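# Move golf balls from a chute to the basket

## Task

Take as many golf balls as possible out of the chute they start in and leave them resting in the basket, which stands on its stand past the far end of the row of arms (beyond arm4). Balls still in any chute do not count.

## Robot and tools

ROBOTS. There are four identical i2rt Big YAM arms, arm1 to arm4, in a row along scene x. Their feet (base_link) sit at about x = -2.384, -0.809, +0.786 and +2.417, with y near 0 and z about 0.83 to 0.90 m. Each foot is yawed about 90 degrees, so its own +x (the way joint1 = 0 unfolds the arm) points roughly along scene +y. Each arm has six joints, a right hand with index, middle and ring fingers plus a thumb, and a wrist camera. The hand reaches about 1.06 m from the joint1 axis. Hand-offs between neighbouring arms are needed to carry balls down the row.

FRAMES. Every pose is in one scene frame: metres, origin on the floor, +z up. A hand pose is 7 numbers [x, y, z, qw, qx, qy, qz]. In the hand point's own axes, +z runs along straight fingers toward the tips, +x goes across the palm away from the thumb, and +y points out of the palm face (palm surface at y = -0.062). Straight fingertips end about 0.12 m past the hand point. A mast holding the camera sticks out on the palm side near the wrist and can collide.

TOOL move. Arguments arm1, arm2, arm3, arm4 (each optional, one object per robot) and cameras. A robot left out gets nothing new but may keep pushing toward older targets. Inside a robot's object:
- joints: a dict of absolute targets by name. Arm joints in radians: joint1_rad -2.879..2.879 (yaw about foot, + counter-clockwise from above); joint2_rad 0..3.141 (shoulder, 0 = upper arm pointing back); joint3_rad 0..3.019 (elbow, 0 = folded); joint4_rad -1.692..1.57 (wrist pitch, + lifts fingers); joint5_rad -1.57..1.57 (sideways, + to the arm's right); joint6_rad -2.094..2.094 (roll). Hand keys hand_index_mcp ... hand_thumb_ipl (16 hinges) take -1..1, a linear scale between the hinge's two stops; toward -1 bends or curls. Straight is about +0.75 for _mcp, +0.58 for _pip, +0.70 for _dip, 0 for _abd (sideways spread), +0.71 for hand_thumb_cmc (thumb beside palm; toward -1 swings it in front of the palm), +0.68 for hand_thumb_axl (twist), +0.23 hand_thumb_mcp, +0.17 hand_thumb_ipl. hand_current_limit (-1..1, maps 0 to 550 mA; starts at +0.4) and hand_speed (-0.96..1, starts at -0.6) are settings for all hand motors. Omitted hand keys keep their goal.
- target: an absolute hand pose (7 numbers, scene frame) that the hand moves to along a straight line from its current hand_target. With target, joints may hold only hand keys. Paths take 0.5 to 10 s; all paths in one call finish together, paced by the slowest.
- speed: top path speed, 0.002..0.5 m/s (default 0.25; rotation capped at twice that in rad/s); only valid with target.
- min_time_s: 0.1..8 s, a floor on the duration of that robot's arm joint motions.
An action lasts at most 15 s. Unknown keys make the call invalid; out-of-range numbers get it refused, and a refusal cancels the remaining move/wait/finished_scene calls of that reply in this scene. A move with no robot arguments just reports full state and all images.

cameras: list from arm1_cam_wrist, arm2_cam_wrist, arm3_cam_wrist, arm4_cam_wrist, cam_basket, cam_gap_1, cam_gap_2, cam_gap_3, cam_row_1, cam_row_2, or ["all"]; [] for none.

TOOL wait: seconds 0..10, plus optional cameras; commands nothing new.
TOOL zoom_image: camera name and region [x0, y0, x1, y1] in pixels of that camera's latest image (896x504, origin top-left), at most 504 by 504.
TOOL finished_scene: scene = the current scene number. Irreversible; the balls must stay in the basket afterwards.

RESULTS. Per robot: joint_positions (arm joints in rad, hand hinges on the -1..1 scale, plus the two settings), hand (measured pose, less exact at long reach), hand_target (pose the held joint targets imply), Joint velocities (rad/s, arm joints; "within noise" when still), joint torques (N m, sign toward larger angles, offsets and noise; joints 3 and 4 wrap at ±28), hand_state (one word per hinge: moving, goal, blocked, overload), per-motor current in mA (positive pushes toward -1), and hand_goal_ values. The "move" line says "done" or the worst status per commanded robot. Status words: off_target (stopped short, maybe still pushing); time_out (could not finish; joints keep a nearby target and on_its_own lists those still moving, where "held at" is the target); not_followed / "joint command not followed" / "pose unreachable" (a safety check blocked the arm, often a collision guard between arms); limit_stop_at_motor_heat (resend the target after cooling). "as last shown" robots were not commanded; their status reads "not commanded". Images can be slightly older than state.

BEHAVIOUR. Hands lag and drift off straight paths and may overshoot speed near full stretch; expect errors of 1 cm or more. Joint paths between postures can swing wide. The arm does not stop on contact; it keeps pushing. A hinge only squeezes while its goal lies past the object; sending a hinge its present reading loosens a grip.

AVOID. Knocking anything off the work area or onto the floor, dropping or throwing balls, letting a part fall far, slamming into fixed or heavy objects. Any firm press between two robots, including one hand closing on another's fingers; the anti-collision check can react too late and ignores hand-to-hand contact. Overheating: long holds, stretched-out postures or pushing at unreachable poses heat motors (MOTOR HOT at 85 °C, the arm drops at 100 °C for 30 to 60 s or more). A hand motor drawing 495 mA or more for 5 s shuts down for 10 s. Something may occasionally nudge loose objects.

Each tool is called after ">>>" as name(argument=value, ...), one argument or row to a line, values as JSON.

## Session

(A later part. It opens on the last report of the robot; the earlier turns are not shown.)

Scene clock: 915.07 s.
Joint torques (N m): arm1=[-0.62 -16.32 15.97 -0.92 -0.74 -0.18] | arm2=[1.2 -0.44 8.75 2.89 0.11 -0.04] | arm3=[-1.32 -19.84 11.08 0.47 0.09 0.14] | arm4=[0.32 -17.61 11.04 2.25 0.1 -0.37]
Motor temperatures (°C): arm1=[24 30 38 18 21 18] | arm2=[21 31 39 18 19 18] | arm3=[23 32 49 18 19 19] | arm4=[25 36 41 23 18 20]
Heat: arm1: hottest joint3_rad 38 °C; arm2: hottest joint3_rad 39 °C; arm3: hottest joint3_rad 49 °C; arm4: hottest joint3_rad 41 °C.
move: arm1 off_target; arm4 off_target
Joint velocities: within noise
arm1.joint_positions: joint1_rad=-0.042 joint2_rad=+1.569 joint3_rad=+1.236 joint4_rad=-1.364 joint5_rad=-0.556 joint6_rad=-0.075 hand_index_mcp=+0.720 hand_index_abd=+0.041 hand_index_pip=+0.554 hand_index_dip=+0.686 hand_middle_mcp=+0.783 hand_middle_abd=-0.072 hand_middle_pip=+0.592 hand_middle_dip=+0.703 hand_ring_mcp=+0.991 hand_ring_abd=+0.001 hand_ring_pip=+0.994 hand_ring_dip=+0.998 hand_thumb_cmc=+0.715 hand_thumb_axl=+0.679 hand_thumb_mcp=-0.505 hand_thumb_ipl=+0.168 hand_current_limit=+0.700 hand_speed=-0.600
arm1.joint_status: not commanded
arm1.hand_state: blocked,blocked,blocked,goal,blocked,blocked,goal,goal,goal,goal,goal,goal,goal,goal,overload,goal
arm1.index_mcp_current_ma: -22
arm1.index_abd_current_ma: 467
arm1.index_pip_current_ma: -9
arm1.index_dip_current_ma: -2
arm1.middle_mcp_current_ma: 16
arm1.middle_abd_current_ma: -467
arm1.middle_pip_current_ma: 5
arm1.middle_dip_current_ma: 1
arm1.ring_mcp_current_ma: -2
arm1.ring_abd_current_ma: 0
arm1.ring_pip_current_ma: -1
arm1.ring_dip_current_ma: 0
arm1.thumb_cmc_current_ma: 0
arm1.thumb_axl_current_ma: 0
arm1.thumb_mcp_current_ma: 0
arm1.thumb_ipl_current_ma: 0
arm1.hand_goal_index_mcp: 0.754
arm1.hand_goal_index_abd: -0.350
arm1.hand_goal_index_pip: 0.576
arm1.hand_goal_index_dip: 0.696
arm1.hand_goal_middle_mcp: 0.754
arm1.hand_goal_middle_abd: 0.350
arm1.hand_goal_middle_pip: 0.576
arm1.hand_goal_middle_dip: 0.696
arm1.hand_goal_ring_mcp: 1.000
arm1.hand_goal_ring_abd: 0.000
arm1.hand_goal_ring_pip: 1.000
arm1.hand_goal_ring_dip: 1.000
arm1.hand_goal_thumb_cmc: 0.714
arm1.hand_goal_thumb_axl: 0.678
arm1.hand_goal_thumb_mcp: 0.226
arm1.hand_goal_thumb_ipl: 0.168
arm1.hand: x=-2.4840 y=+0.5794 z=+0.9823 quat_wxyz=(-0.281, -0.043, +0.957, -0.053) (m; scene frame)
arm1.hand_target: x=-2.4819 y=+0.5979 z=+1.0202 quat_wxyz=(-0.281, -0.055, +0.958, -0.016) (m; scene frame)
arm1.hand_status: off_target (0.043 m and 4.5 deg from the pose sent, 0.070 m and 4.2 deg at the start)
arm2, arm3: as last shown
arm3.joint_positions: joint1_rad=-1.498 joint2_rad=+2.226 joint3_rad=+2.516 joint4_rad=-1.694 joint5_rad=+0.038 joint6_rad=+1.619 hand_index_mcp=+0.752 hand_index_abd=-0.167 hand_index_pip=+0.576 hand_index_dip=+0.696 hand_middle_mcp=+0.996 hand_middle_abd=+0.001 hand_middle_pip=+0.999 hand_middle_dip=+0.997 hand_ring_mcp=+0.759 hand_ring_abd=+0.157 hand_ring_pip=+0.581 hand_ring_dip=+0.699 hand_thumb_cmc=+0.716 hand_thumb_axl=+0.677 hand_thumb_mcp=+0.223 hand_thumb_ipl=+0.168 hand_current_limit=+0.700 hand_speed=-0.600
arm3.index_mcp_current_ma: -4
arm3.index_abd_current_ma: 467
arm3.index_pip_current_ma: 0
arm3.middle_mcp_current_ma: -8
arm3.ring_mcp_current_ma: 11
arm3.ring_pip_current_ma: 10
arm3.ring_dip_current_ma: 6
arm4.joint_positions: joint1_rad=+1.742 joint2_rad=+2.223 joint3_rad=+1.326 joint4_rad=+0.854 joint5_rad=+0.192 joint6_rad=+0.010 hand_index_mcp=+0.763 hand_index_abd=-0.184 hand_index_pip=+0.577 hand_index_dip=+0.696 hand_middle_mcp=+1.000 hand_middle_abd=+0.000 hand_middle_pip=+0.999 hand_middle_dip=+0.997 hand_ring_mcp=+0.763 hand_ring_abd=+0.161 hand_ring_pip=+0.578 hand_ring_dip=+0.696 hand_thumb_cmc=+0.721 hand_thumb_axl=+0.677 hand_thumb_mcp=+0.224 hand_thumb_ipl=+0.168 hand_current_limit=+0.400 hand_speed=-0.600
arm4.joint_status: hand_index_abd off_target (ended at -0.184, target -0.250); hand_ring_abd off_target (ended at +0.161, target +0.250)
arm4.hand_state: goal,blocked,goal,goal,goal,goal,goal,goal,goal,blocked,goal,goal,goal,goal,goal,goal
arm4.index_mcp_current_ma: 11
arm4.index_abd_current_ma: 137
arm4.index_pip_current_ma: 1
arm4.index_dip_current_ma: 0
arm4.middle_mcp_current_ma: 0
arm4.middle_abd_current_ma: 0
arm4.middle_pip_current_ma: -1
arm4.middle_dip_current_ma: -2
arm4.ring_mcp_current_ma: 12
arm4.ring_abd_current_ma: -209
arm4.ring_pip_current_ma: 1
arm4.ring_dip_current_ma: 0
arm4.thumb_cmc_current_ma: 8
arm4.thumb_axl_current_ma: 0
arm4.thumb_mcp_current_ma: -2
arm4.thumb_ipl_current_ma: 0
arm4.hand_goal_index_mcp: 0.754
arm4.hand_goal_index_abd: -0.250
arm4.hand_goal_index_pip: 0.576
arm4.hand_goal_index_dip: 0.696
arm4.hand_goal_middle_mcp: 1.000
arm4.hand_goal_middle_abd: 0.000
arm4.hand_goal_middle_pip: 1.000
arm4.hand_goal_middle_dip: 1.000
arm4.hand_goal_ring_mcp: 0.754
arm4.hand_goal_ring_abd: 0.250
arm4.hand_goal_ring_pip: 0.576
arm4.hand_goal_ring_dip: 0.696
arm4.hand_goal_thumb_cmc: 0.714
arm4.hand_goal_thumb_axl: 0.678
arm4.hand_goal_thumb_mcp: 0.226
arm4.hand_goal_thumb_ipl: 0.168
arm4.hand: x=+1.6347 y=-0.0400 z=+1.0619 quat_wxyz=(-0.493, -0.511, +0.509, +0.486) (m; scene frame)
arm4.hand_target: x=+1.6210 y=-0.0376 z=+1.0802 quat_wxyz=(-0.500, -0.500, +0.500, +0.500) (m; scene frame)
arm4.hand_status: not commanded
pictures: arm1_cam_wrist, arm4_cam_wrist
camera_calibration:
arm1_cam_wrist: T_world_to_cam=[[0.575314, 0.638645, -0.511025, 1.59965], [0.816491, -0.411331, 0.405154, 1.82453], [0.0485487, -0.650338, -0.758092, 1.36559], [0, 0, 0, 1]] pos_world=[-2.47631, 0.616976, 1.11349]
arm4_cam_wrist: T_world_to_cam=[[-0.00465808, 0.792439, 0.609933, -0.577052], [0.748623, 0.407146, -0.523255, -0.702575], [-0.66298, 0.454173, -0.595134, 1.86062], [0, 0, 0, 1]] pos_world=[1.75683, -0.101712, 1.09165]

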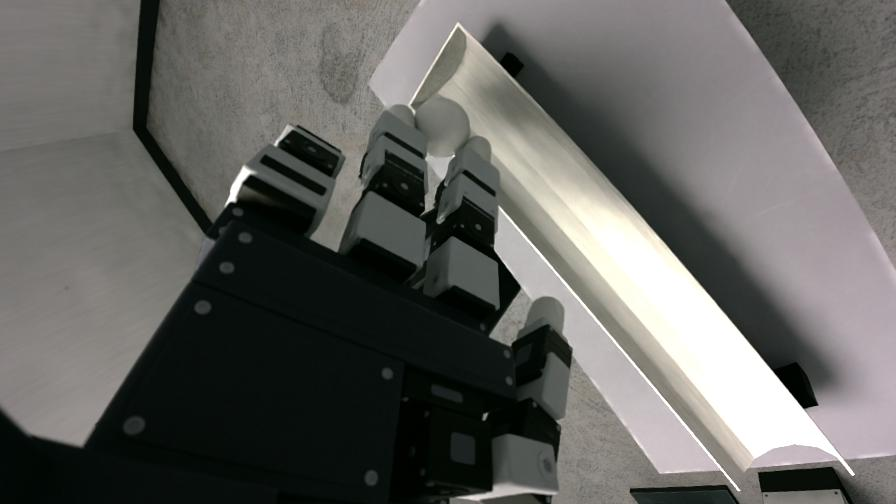

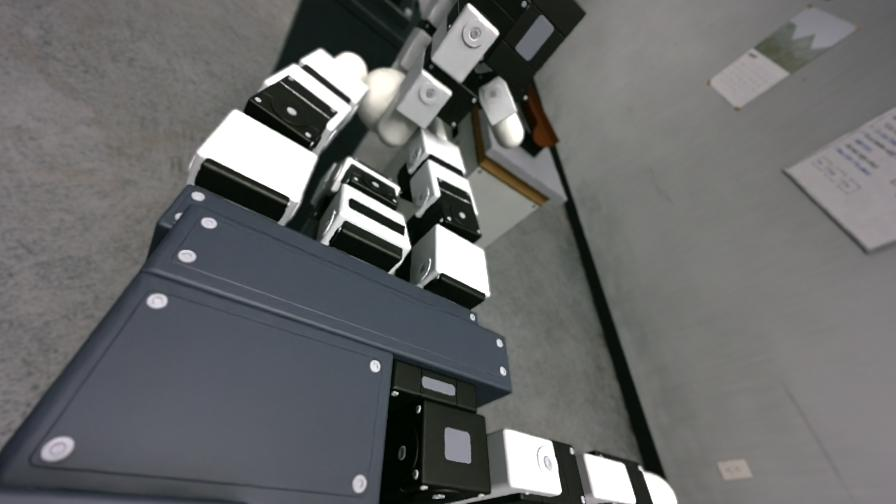

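>>> move(
  arm1={"target": [-2.472, 0.598, 1.08, -0.2814, -0.0553, 0.9574, -0.0162], "speed": 0.05},
  arm4={"joints": {"hand_index_abd": -0.45, "hand_ring_abd": 0.46}},
  cameras=["arm1_cam_wrist", "arm4_cam_wrist"],
)

>>> zoom_image(
  camera="arm4_cam_wrist",
  region=[250, 0, 550, 200],
)

>>> zoom_image(
  camera="arm1_cam_wrist",
  region=[300, 0, 600, 200],
)

Scene clock: 918.10 s.
Joint torques (N m): arm1=[-0.79 -16.09 16.49 -0.95 -0.74 -0.17] | arm2=[1.26 -0.5 8.75 2.91 0.11 -0.03] | arm3=[-1.32 -19.84 11.08 0.47 0.1 0.14] | arm4=[0.38 -17.67 11.06 2.19 0.11 -0.37]
Motor temperatures (°C): arm1=[24 30 39 18 21 18] | arm2=[21 30 39 18 19 18] | arm3=[23 32 49 18 19 19] | arm4=[25 36 41 23 18 20]
Heat: arm1: hottest joint3_rad 39 °C; arm2: hottest joint3_rad 39 °C; arm3: hottest joint3_rad 49 °C; arm4: hottest joint3_rad 41 °C.
move: arm1 off_target; arm4 off_target
Joint velocities: within noise
arm1.joint_positions: joint1_rad=-0.062 joint2_rad=+1.539 joint3_rad=+1.361 joint4_rad=-1.531 joint5_rad=-0.555 joint6_rad=-0.099 hand_index_mcp=+0.720 hand_index_abd=+0.041 hand_index_pip=+0.554 hand_index_dip=+0.686 hand_middle_mcp=+0.784 hand_middle_abd=-0.071 hand_middle_pip=+0.593 hand_middle_dip=+0.703 hand_ring_mcp=+0.991 hand_ring_abd=+0.001 hand_ring_pip=+0.994 hand_ring_dip=+0.998 hand_thumb_cmc=+0.715 hand_thumb_axl=+0.679 hand_thumb_mcp=-0.505 hand_thumb_ipl=+0.168 hand_current_limit=+0.700 hand_speed=-0.600
arm1.joint_status: not commanded
arm1.hand_state: blocked,blocked,blocked,goal,blocked,blocked,goal,goal,goal,goal,goal,goal,goal,goal,overload,goal
arm1.index_mcp_current_ma: -22
arm1.index_abd_current_ma: 467
arm1.index_pip_current_ma: -9
arm1.index_dip_current_ma: -2
arm1.middle_mcp_current_ma: 18
arm1.middle_abd_current_ma: -467
arm1.middle_pip_current_ma: 5
arm1.middle_dip_current_ma: 1
arm1.ring_mcp_current_ma: -2
arm1.ring_abd_current_ma: 0
arm1.ring_pip_current_ma: -1
arm1.ring_dip_current_ma: 0
arm1.thumb_cmc_current_ma: 0
arm1.thumb_axl_current_ma: 0
arm1.thumb_mcp_current_ma: 0
arm1.thumb_ipl_current_ma: 0
arm1.hand_goal_index_mcp: 0.754
arm1.hand_goal_index_abd: -0.350
arm1.hand_goal_index_pip: 0.576
arm1.hand_goal_index_dip: 0.696
arm1.hand_goal_middle_mcp: 0.754
arm1.hand_goal_middle_abd: 0.350
arm1.hand_goal_middle_pip: 0.576
arm1.hand_goal_middle_dip: 0.696
arm1.hand_goal_ring_mcp: 1.000
arm1.hand_goal_ring_abd: 0.000
arm1.hand_goal_ring_pip: 1.000
arm1.hand_goal_ring_dip: 1.000
arm1.hand_goal_thumb_cmc: 0.714
arm1.hand_goal_thumb_axl: 0.678
arm1.hand_goal_thumb_mcp: 0.226
arm1.hand_goal_thumb_ipl: 0.168
arm1.hand: x=-2.4747 y=+0.5821 z=+1.0417 quat_wxyz=(-0.282, -0.043, +0.957, -0.053) (m; scene frame)
arm1.hand_target: x=-2.4719 y=+0.5960 z=+1.0798 quat_wxyz=(-0.281, -0.055, +0.958, -0.016) (m; scene frame)
arm1.hand_status: off_target (0.042 m and 4.4 deg from the pose sent, 0.100 m and 4.5 deg at the start)
arm2, arm3: as last shown
arm3.index_abd_current_ma: 468
arm4.joint_positions: joint1_rad=+1.742 joint2_rad=+2.223 joint3_rad=+1.326 joint4_rad=+0.854 joint5_rad=+0.192 joint6_rad=+0.010 hand_index_mcp=+0.763 hand_index_abd=-0.188 hand_index_pip=+0.577 hand_index_dip=+0.696 hand_middle_mcp=+1.000 hand_middle_abd=+0.000 hand_middle_pip=+0.999 hand_middle_dip=+0.997 hand_ring_mcp=+0.763 hand_ring_abd=+0.162 hand_ring_pip=+0.578 hand_ring_dip=+0.696 hand_thumb_cmc=+0.721 hand_thumb_axl=+0.677 hand_thumb_mcp=+0.224 hand_thumb_ipl=+0.168 hand_current_limit=+0.400 hand_speed=-0.600
arm4.joint_status: hand_index_abd off_target (ended at -0.188, target -0.450); hand_ring_abd off_target (ended at +0.162, target +0.460)
arm4.hand_state: goal,blocked,goal,goal,goal,goal,goal,goal,goal,blocked,goal,goal,goal,goal,goal,goal
arm4.index_mcp_current_ma: 11
arm4.index_abd_current_ma: 385
arm4.index_pip_current_ma: 1
arm4.index_dip_current_ma: 0
arm4.middle_mcp_current_ma: 0
arm4.middle_abd_current_ma: 0
arm4.middle_pip_current_ma: -1
arm4.middle_dip_current_ma: -2
arm4.ring_mcp_current_ma: 12
arm4.ring_abd_current_ma: -385
arm4.ring_pip_current_ma: 1
arm4.ring_dip_current_ma: 0
arm4.thumb_cmc_current_ma: 8
arm4.thumb_axl_current_ma: 0
arm4.thumb_mcp_current_ma: -2
arm4.thumb_ipl_current_ma: 0
arm4.hand_goal_index_mcp: 0.754
arm4.hand_goal_index_abd: -0.450
arm4.hand_goal_index_pip: 0.576
arm4.hand_goal_index_dip: 0.696
arm4.hand_goal_middle_mcp: 1.000
arm4.hand_goal_middle_abd: 0.000
arm4.hand_goal_middle_pip: 1.000
arm4.hand_goal_middle_dip: 1.000
arm4.hand_goal_ring_mcp: 0.754
arm4.hand_goal_ring_abd: 0.460
arm4.hand_goal_ring_pip: 0.576
arm4.hand_goal_ring_dip: 0.696
arm4.hand_goal_thumb_cmc: 0.714
arm4.hand_goal_thumb_axl: 0.678
arm4.hand_goal_thumb_mcp: 0.226
arm4.hand_goal_thumb_ipl: 0.168
arm4.hand: x=+1.6347 y=-0.0400 z=+1.0619 quat_wxyz=(-0.493, -0.511, +0.509, +0.486) (m; scene frame)
arm4.hand_target: x=+1.6210 y=-0.0376 z=+1.0802 quat_wxyz=(-0.500, -0.500, +0.500, +0.500) (m; scene frame)
arm4.hand_status: not commanded
pictures: arm1_cam_wrist, arm4_cam_wrist
camera_calibration:
arm1_cam_wrist: T_world_to_cam=[[0.574419, 0.639132, -0.511423, 1.62083], [0.817185, -0.411532, 0.403547, 1.7975], [0.0474531, -0.649732, -0.758681, 1.40946], [0, 0, 0, 1]] pos_world=[-2.46681, 0.619576, 1.17289]
arm4_cam_wrist: T_world_to_cam=[[-0.00465808, 0.792439, 0.609933, -0.577052], [0.748623, 0.407146, -0.523255, -0.702575], [-0.66298, 0.454173, -0.595134, 1.86062], [0, 0, 0, 1]] pos_world=[1.75683, -0.101712, 1.09165]

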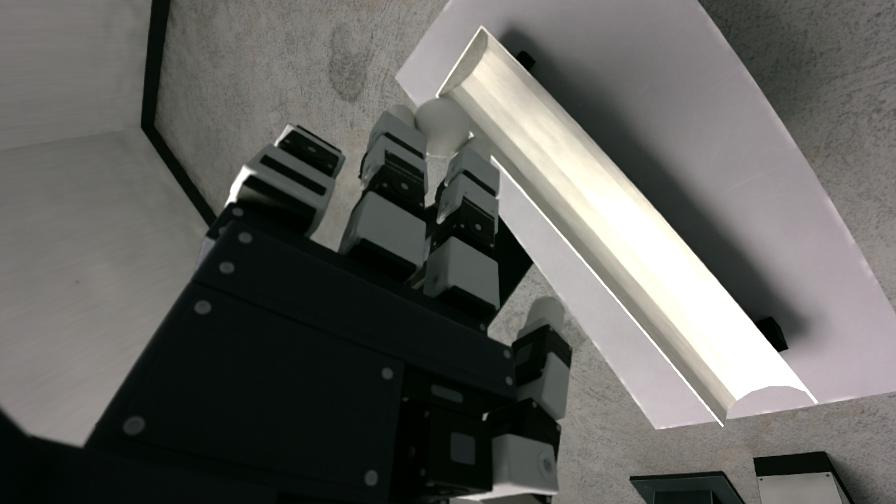

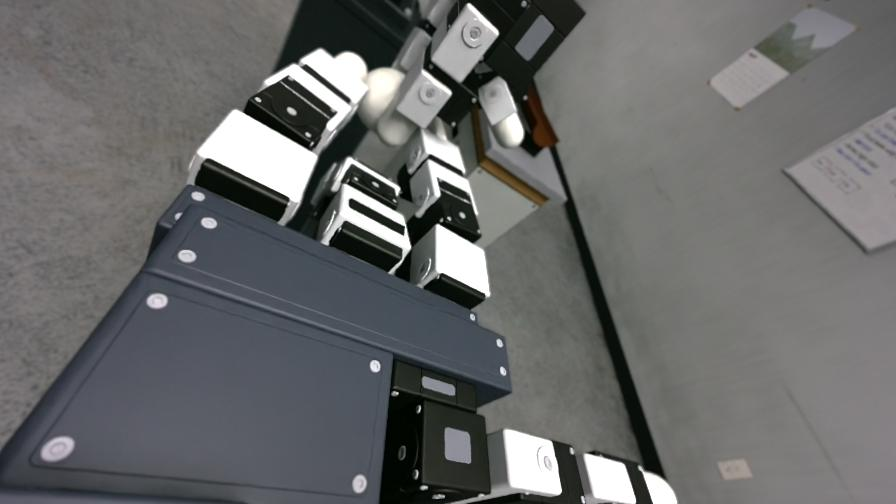

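Scaled by 1.680 from the camera's 896x504 image, which has a finer 1280x720 frame.

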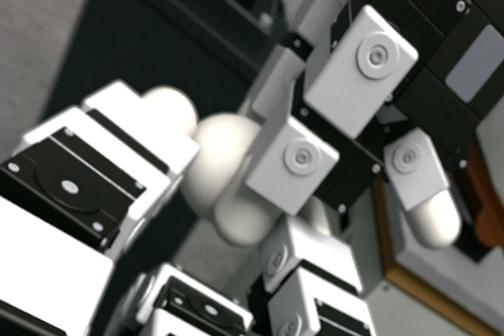

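Scaled by 1.680 from the camera's 896x504 image, which has a finer 1280x720 frame.

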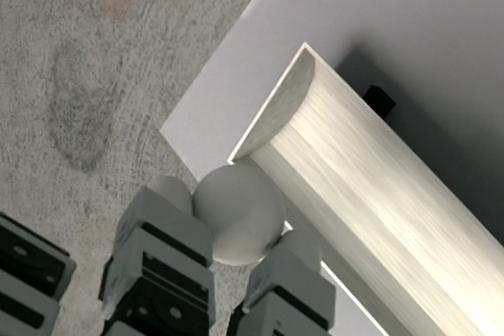

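>>> move(
  arm1={"joints": {"joint1_rad": -0.15, "joint2_rad": 1.463, "joint3_rad": 1.501, "joint4_rad": -1.571, "joint5_rad": -0.109, "joint6_rad": 0.6}, "min_time_s": 5},
  arm3={"joints": {"hand_index_abd": 0, "hand_ring_abd": 0}},
  arm4={"joints": {"hand_current_limit": 0.7}},
)

>>> move(
  arm3={"target": [1.48, -0.115, 1.2, 0, 1, 0, 0.02], "speed": 0.1},
  cameras=["cam_gap_3", "arm1_cam_wrist", "arm4_cam_wrist"],
)

Scene clock: 925.03 s.
Joint torques (N m): arm1=[-0.73 -15.79 17.2 -0.79 -0.07 0.1] | arm2=[1.38 -0.32 8.73 2.95 0.1 -0.05] | arm3=[-1.32 -19.78 10.89 0.49 0.1 0.14] | arm4=[0.26 -18.02 11.02 2.41 0.1 -0.37]
Motor temperatures (°C): arm1=[24 30 40 18 21 18] | arm2=[21 30 38 18 19 18] | arm3=[23 32 48 18 19 19] | arm4=[25 36 42 23 18 20]
Heat: arm1: hottest joint3_rad 40 °C; arm2: hottest joint3_rad 38 °C; arm3: hottest joint3_rad 48 °C; arm4: hottest joint3_rad 42 °C.
move: arm1 done; arm3 done; arm4 done
Joint velocities: within noise
arm1.joint_positions: joint1_rad=-0.143 joint2_rad=+1.486 joint3_rad=+1.433 joint4_rad=-1.559 joint5_rad=-0.111 joint6_rad=+0.589 hand_index_mcp=+0.720 hand_index_abd=+0.041 hand_index_pip=+0.554 hand_index_dip=+0.686 hand_middle_mcp=+0.784 hand_middle_abd=-0.071 hand_middle_pip=+0.593 hand_middle_dip=+0.703 hand_ring_mcp=+0.991 hand_ring_abd=+0.001 hand_ring_pip=+0.994 hand_ring_dip=+0.998 hand_thumb_cmc=+0.715 hand_thumb_axl=+0.679 hand_thumb_mcp=-0.505 hand_thumb_ipl=+0.168 hand_current_limit=+0.700 hand_speed=-0.600
arm1.joint_status: all done
arm1.hand_state: blocked,blocked,blocked,goal,blocked,blocked,goal,goal,goal,goal,goal,goal,goal,goal,overload,goal
arm1.index_mcp_current_ma: -22
arm1.index_abd_current_ma: 467
arm1.index_pip_current_ma: -9
arm1.index_dip_current_ma: -2
arm1.middle_mcp_current_ma: 18
arm1.middle_abd_current_ma: -467
arm1.middle_pip_current_ma: 5
arm1.middle_dip_current_ma: 1
arm1.ring_mcp_current_ma: -2
arm1.ring_abd_current_ma: 0
arm1.ring_pip_current_ma: -1
arm1.ring_dip_current_ma: 0
arm1.thumb_cmc_current_ma: 0
arm1.thumb_axl_current_ma: 0
arm1.thumb_mcp_current_ma: 0
arm1.thumb_ipl_current_ma: 0
arm1.hand_goal_index_mcp: 0.754
arm1.hand_goal_index_abd: -0.350
arm1.hand_goal_index_pip: 0.576
arm1.hand_goal_index_dip: 0.696
arm1.hand_goal_middle_mcp: 0.754
arm1.hand_goal_middle_abd: 0.350
arm1.hand_goal_middle_pip: 0.576
arm1.hand_goal_middle_dip: 0.696
arm1.hand_goal_ring_mcp: 1.000
arm1.hand_goal_ring_abd: 0.000
arm1.hand_goal_ring_pip: 1.000
arm1.hand_goal_ring_dip: 1.000
arm1.hand_goal_thumb_cmc: 0.714
arm1.hand_goal_thumb_axl: 0.678
arm1.hand_goal_thumb_mcp: 0.226
arm1.hand_goal_thumb_ipl: 0.168
arm1.hand: x=-2.3084 y=+0.5595 z=+1.0714 quat_wxyz=(-0.055, +0.316, +0.947, -0.033) (m; scene frame)
arm1.hand_target: x=-2.3032 y=+0.5693 z=+1.1116 quat_wxyz=(-0.065, +0.322, +0.944, +0.005) (m; scene frame)
arm1.hand_status: not commanded
arm2: as last shown
arm3.joint_positions: joint1_rad=-1.498 joint2_rad=+2.226 joint3_rad=+2.519 joint4_rad=-1.694 joint5_rad=+0.038 joint6_rad=+1.619 hand_index_mcp=+0.752 hand_index_abd=-0.002 hand_index_pip=+0.576 hand_index_dip=+0.696 hand_middle_mcp=+0.996 hand_middle_abd=+0.001 hand_middle_pip=+0.999 hand_middle_dip=+0.997 hand_ring_mcp=+0.755 hand_ring_abd=+0.004 hand_ring_pip=+0.578 hand_ring_dip=+0.699 hand_thumb_cmc=+0.716 hand_thumb_axl=+0.677 hand_thumb_mcp=+0.223 hand_thumb_ipl=+0.168 hand_current_limit=+0.700 hand_speed=-0.600
arm3.joint_status: all done
arm3.hand_state: goal,goal,goal,goal,goal,goal,goal,goal,goal,goal,goal,goal,goal,goal,goal,goal
arm3.index_mcp_current_ma: -4
arm3.index_abd_current_ma: -4
arm3.index_pip_current_ma: 0
arm3.index_dip_current_ma: 0
arm3.middle_mcp_current_ma: -8
arm3.middle_abd_current_ma: 1
arm3.middle_pip_current_ma: -2
arm3.middle_dip_current_ma: -5
arm3.ring_mcp_current_ma: 2
arm3.ring_abd_current_ma: 7
arm3.ring_pip_current_ma: 4
arm3.ring_dip_current_ma: 6
arm3.thumb_cmc_current_ma: 4
arm3.thumb_axl_current_ma: -1
arm3.thumb_mcp_current_ma: -6
arm3.thumb_ipl_current_ma: 0
arm3.hand_goal_index_mcp: 0.754
arm3.hand_goal_index_abd: 0.000
arm3.hand_goal_index_pip: 0.576
arm3.hand_goal_index_dip: 0.696
arm3.hand_goal_middle_mcp: 1.000
arm3.hand_goal_middle_abd: 0.000
arm3.hand_goal_middle_pip: 1.000
arm3.hand_goal_middle_dip: 1.000
arm3.hand_goal_ring_mcp: 0.754
arm3.hand_goal_ring_abd: 0.000
arm3.hand_goal_ring_pip: 0.576
arm3.hand_goal_ring_dip: 0.696
arm3.hand_goal_thumb_cmc: 0.714
arm3.hand_goal_thumb_axl: 0.678
arm3.hand_goal_thumb_mcp: 0.226
arm3.hand_goal_thumb_ipl: 0.168
arm3.hand: x=+1.4797 y=-0.1196 z=+1.0795 quat_wxyz=(+0.008, +0.996, +0.022, +0.083) (m; scene frame)
arm3.hand_target: x=+1.4824 y=-0.1152 z=+1.1023 quat_wxyz=(+0.006, +0.994, +0.018, +0.107) (m; scene frame)
arm3.hand_status: not commanded
arm4.joint_positions: joint1_rad=+1.742 joint2_rad=+2.228 joint3_rad=+1.326 joint4_rad=+0.850 joint5_rad=+0.192 joint6_rad=+0.010 hand_index_mcp=+0.766 hand_index_abd=-0.191 hand_index_pip=+0.580 hand_index_dip=+0.696 hand_middle_mcp=+1.000 hand_middle_abd=+0.000 hand_middle_pip=+0.999 hand_middle_dip=+0.997 hand_ring_mcp=+0.767 hand_ring_abd=+0.162 hand_ring_pip=+0.580 hand_ring_dip=+0.696 hand_thumb_cmc=+0.721 hand_thumb_axl=+0.677 hand_thumb_mcp=+0.224 hand_thumb_ipl=+0.168 hand_current_limit=+0.700 hand_speed=-0.600
arm4.joint_status: all done
arm4.hand_state: goal,blocked,goal,goal,goal,goal,goal,goal,goal,blocked,goal,goal,goal,goal,goal,goal
arm4.index_mcp_current_ma: 16
arm4.index_abd_current_ma: 467
arm4.index_pip_current_ma: 3
arm4.index_dip_current_ma: 0
arm4.middle_mcp_current_ma: 0
arm4.middle_abd_current_ma: 0
arm4.middle_pip_current_ma: -1
arm4.middle_dip_current_ma: -2
arm4.ring_mcp_current_ma: 18
arm4.ring_abd_current_ma: -467
arm4.ring_pip_current_ma: 3
arm4.ring_dip_current_ma: 0
arm4.thumb_cmc_current_ma: 8
arm4.thumb_axl_current_ma: 0
arm4.thumb_mcp_current_ma: -2
arm4.thumb_ipl_current_ma: 0
arm4.hand_goal_index_mcp: 0.754
arm4.hand_goal_index_abd: -0.450
arm4.hand_goal_index_pip: 0.576
arm4.hand_goal_index_dip: 0.696
arm4.hand_goal_middle_mcp: 1.000
arm4.hand_goal_middle_abd: 0.000
arm4.hand_goal_middle_pip: 1.000
arm4.hand_goal_middle_dip: 1.000
arm4.hand_goal_ring_mcp: 0.754
arm4.hand_goal_ring_abd: 0.460
arm4.hand_goal_ring_pip: 0.576
arm4.hand_goal_ring_dip: 0.696
arm4.hand_goal_thumb_cmc: 0.714
arm4.hand_goal_thumb_axl: 0.678
arm4.hand_goal_thumb_mcp: 0.226
arm4.hand_goal_thumb_ipl: 0.168
arm4.hand: x=+1.6343 y=-0.0400 z=+1.0575 quat_wxyz=(-0.490, -0.514, +0.511, +0.485) (m; scene frame)
arm4.hand_target: x=+1.6210 y=-0.0377 z=+1.0802 quat_wxyz=(-0.500, -0.500, +0.500, +0.500) (m; scene frame)
arm4.hand_status: not commanded
pictures: none

Scene clock: 926.53 s.
Joint torques (N m): arm1=[-0.56 -15.74 17.24 -0.77 -0.07 0.09] | arm2=[1.44 -0.32 8.75 2.91 0.11 -0.04] | arm3=[-0.67 -19.78 10.37 0.91 0.15 -0.08] | arm4=[0.38 -17.9 11 2.4 0.1 -0.37]
Motor temperatures (°C): arm1=[24 30 41 18 21 18] | arm2=[21 30 38 18 19 18] | arm3=[23 32 48 18 19 19] | arm4=[25 36 42 23 18 20]
Heat: arm1: hottest joint3_rad 41 °C; arm2: hottest joint3_rad 38 °C; arm3: hottest joint3_rad 48 °C; arm4: hottest joint3_rad 42 °C.
move: arm3 off_target
Joint velocities: within noise
arm1, arm2, arm4: as last shown
arm1.index_abd_current_ma: 468
arm1.hand: x=-2.3083 y=+0.5595 z=+1.0714 quat_wxyz=(-0.055, +0.316, +0.947, -0.034) (m; scene frame)
arm3.joint_positions: joint1_rad=-1.495 joint2_rad=+2.155 joint3_rad=+2.621 joint4_rad=-1.694 joint5_rad=+0.070 joint6_rad=+1.599 hand_index_mcp=+0.752 hand_index_abd=-0.002 hand_index_pip=+0.576 hand_index_dip=+0.696 hand_middle_mcp=+0.996 hand_middle_abd=+0.001 hand_middle_pip=+0.999 hand_middle_dip=+0.997 hand_ring_mcp=+0.755 hand_ring_abd=+0.004 hand_ring_pip=+0.578 hand_ring_dip=+0.699 hand_thumb_cmc=+0.716 hand_thumb_axl=+0.677 hand_thumb_mcp=+0.223 hand_thumb_ipl=+0.168 hand_current_limit=+0.700 hand_speed=-0.600
arm3.joint_status: not commanded
arm3.hand_state: goal,goal,goal,goal,goal,goal,goal,goal,goal,goal,goal,goal,goal,goal,goal,goal
arm3.index_mcp_current_ma: -4
arm3.index_abd_current_ma: -2
arm3.index_pip_current_ma: 0
arm3.index_dip_current_ma: 0
arm3.middle_mcp_current_ma: -8
arm3.middle_abd_current_ma: 1
arm3.middle_pip_current_ma: -2
arm3.middle_dip_current_ma: -5
arm3.ring_mcp_current_ma: 2
arm3.ring_abd_current_ma: 7
arm3.ring_pip_current_ma: 4
arm3.ring_dip_current_ma: 6
arm3.thumb_cmc_current_ma: 4
arm3.thumb_axl_current_ma: -1
arm3.thumb_mcp_current_ma: -6
arm3.thumb_ipl_current_ma: 0
arm3.hand_goal_index_mcp: 0.754
arm3.hand_goal_index_abd: 0.000
arm3.hand_goal_index_pip: 0.576
arm3.hand_goal_index_dip: 0.696
arm3.hand_goal_middle_mcp: 1.000
arm3.hand_goal_middle_abd: 0.000
arm3.hand_goal_middle_pip: 1.000
arm3.hand_goal_middle_dip: 1.000
arm3.hand_goal_ring_mcp: 0.754
arm3.hand_goal_ring_abd: 0.000
arm3.hand_goal_ring_pip: 0.576
arm3.hand_goal_ring_dip: 0.696
arm3.hand_goal_thumb_cmc: 0.714
arm3.hand_goal_thumb_axl: 0.678
arm3.hand_goal_thumb_mcp: 0.226
arm3.hand_goal_thumb_ipl: 0.168
arm3.hand: x=+1.4799 y=-0.1242 z=+1.1697 quat_wxyz=(+0.019, +0.985, +0.028, +0.169) (m; scene frame)
arm3.hand_target: x=+1.4782 y=-0.1153 z=+1.1989 quat_wxyz=(+0.018, +0.980, +0.040, +0.196) (m; scene frame)
arm3.hand_status: off_target (0.032 m and 17.7 deg from the pose sent, 0.121 m and 7.7 deg at the start; a joint's target at an end of its range on 45 of 45 steps)
pictures: arm1_cam_wrist, arm4_cam_wrist, cam_gap_3
camera_calibration:
arm1_cam_wrist: T_world_to_cam=[[0.986139, 0.00650669, -0.165792, 2.48901], [0.127404, -0.669813, 0.731518, -0.158946], [-0.10629, -0.742501, -0.661358, 1.00219], [0, 0, 0, 1]] pos_world=[-2.32774, 0.62147, 1.19174]
arm4_cam_wrist: T_world_to_cam=[[-0.00941241, 0.791411, 0.611211, -0.567936], [0.753025, 0.407777, -0.516403, -0.719001], [-0.657925, 0.455397, -0.59979, 1.85438], [0, 0, 0, 1]] pos_world=[1.75612, -0.101814, 1.08807]

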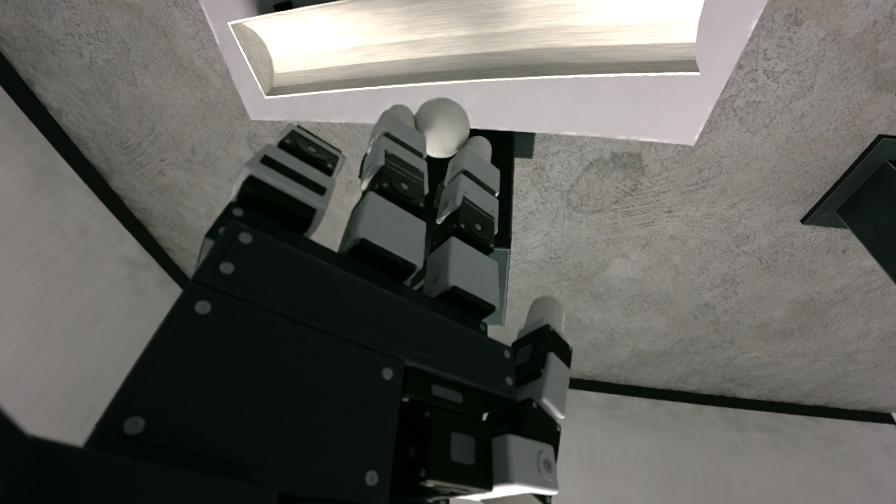

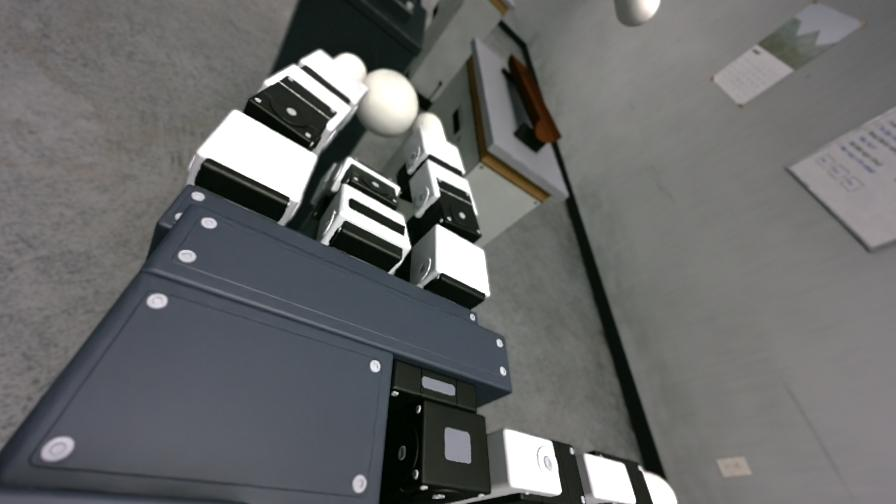

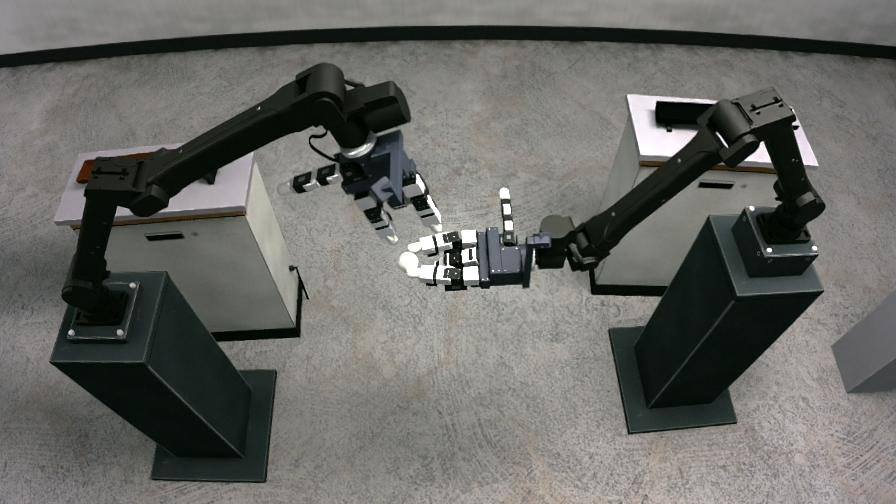

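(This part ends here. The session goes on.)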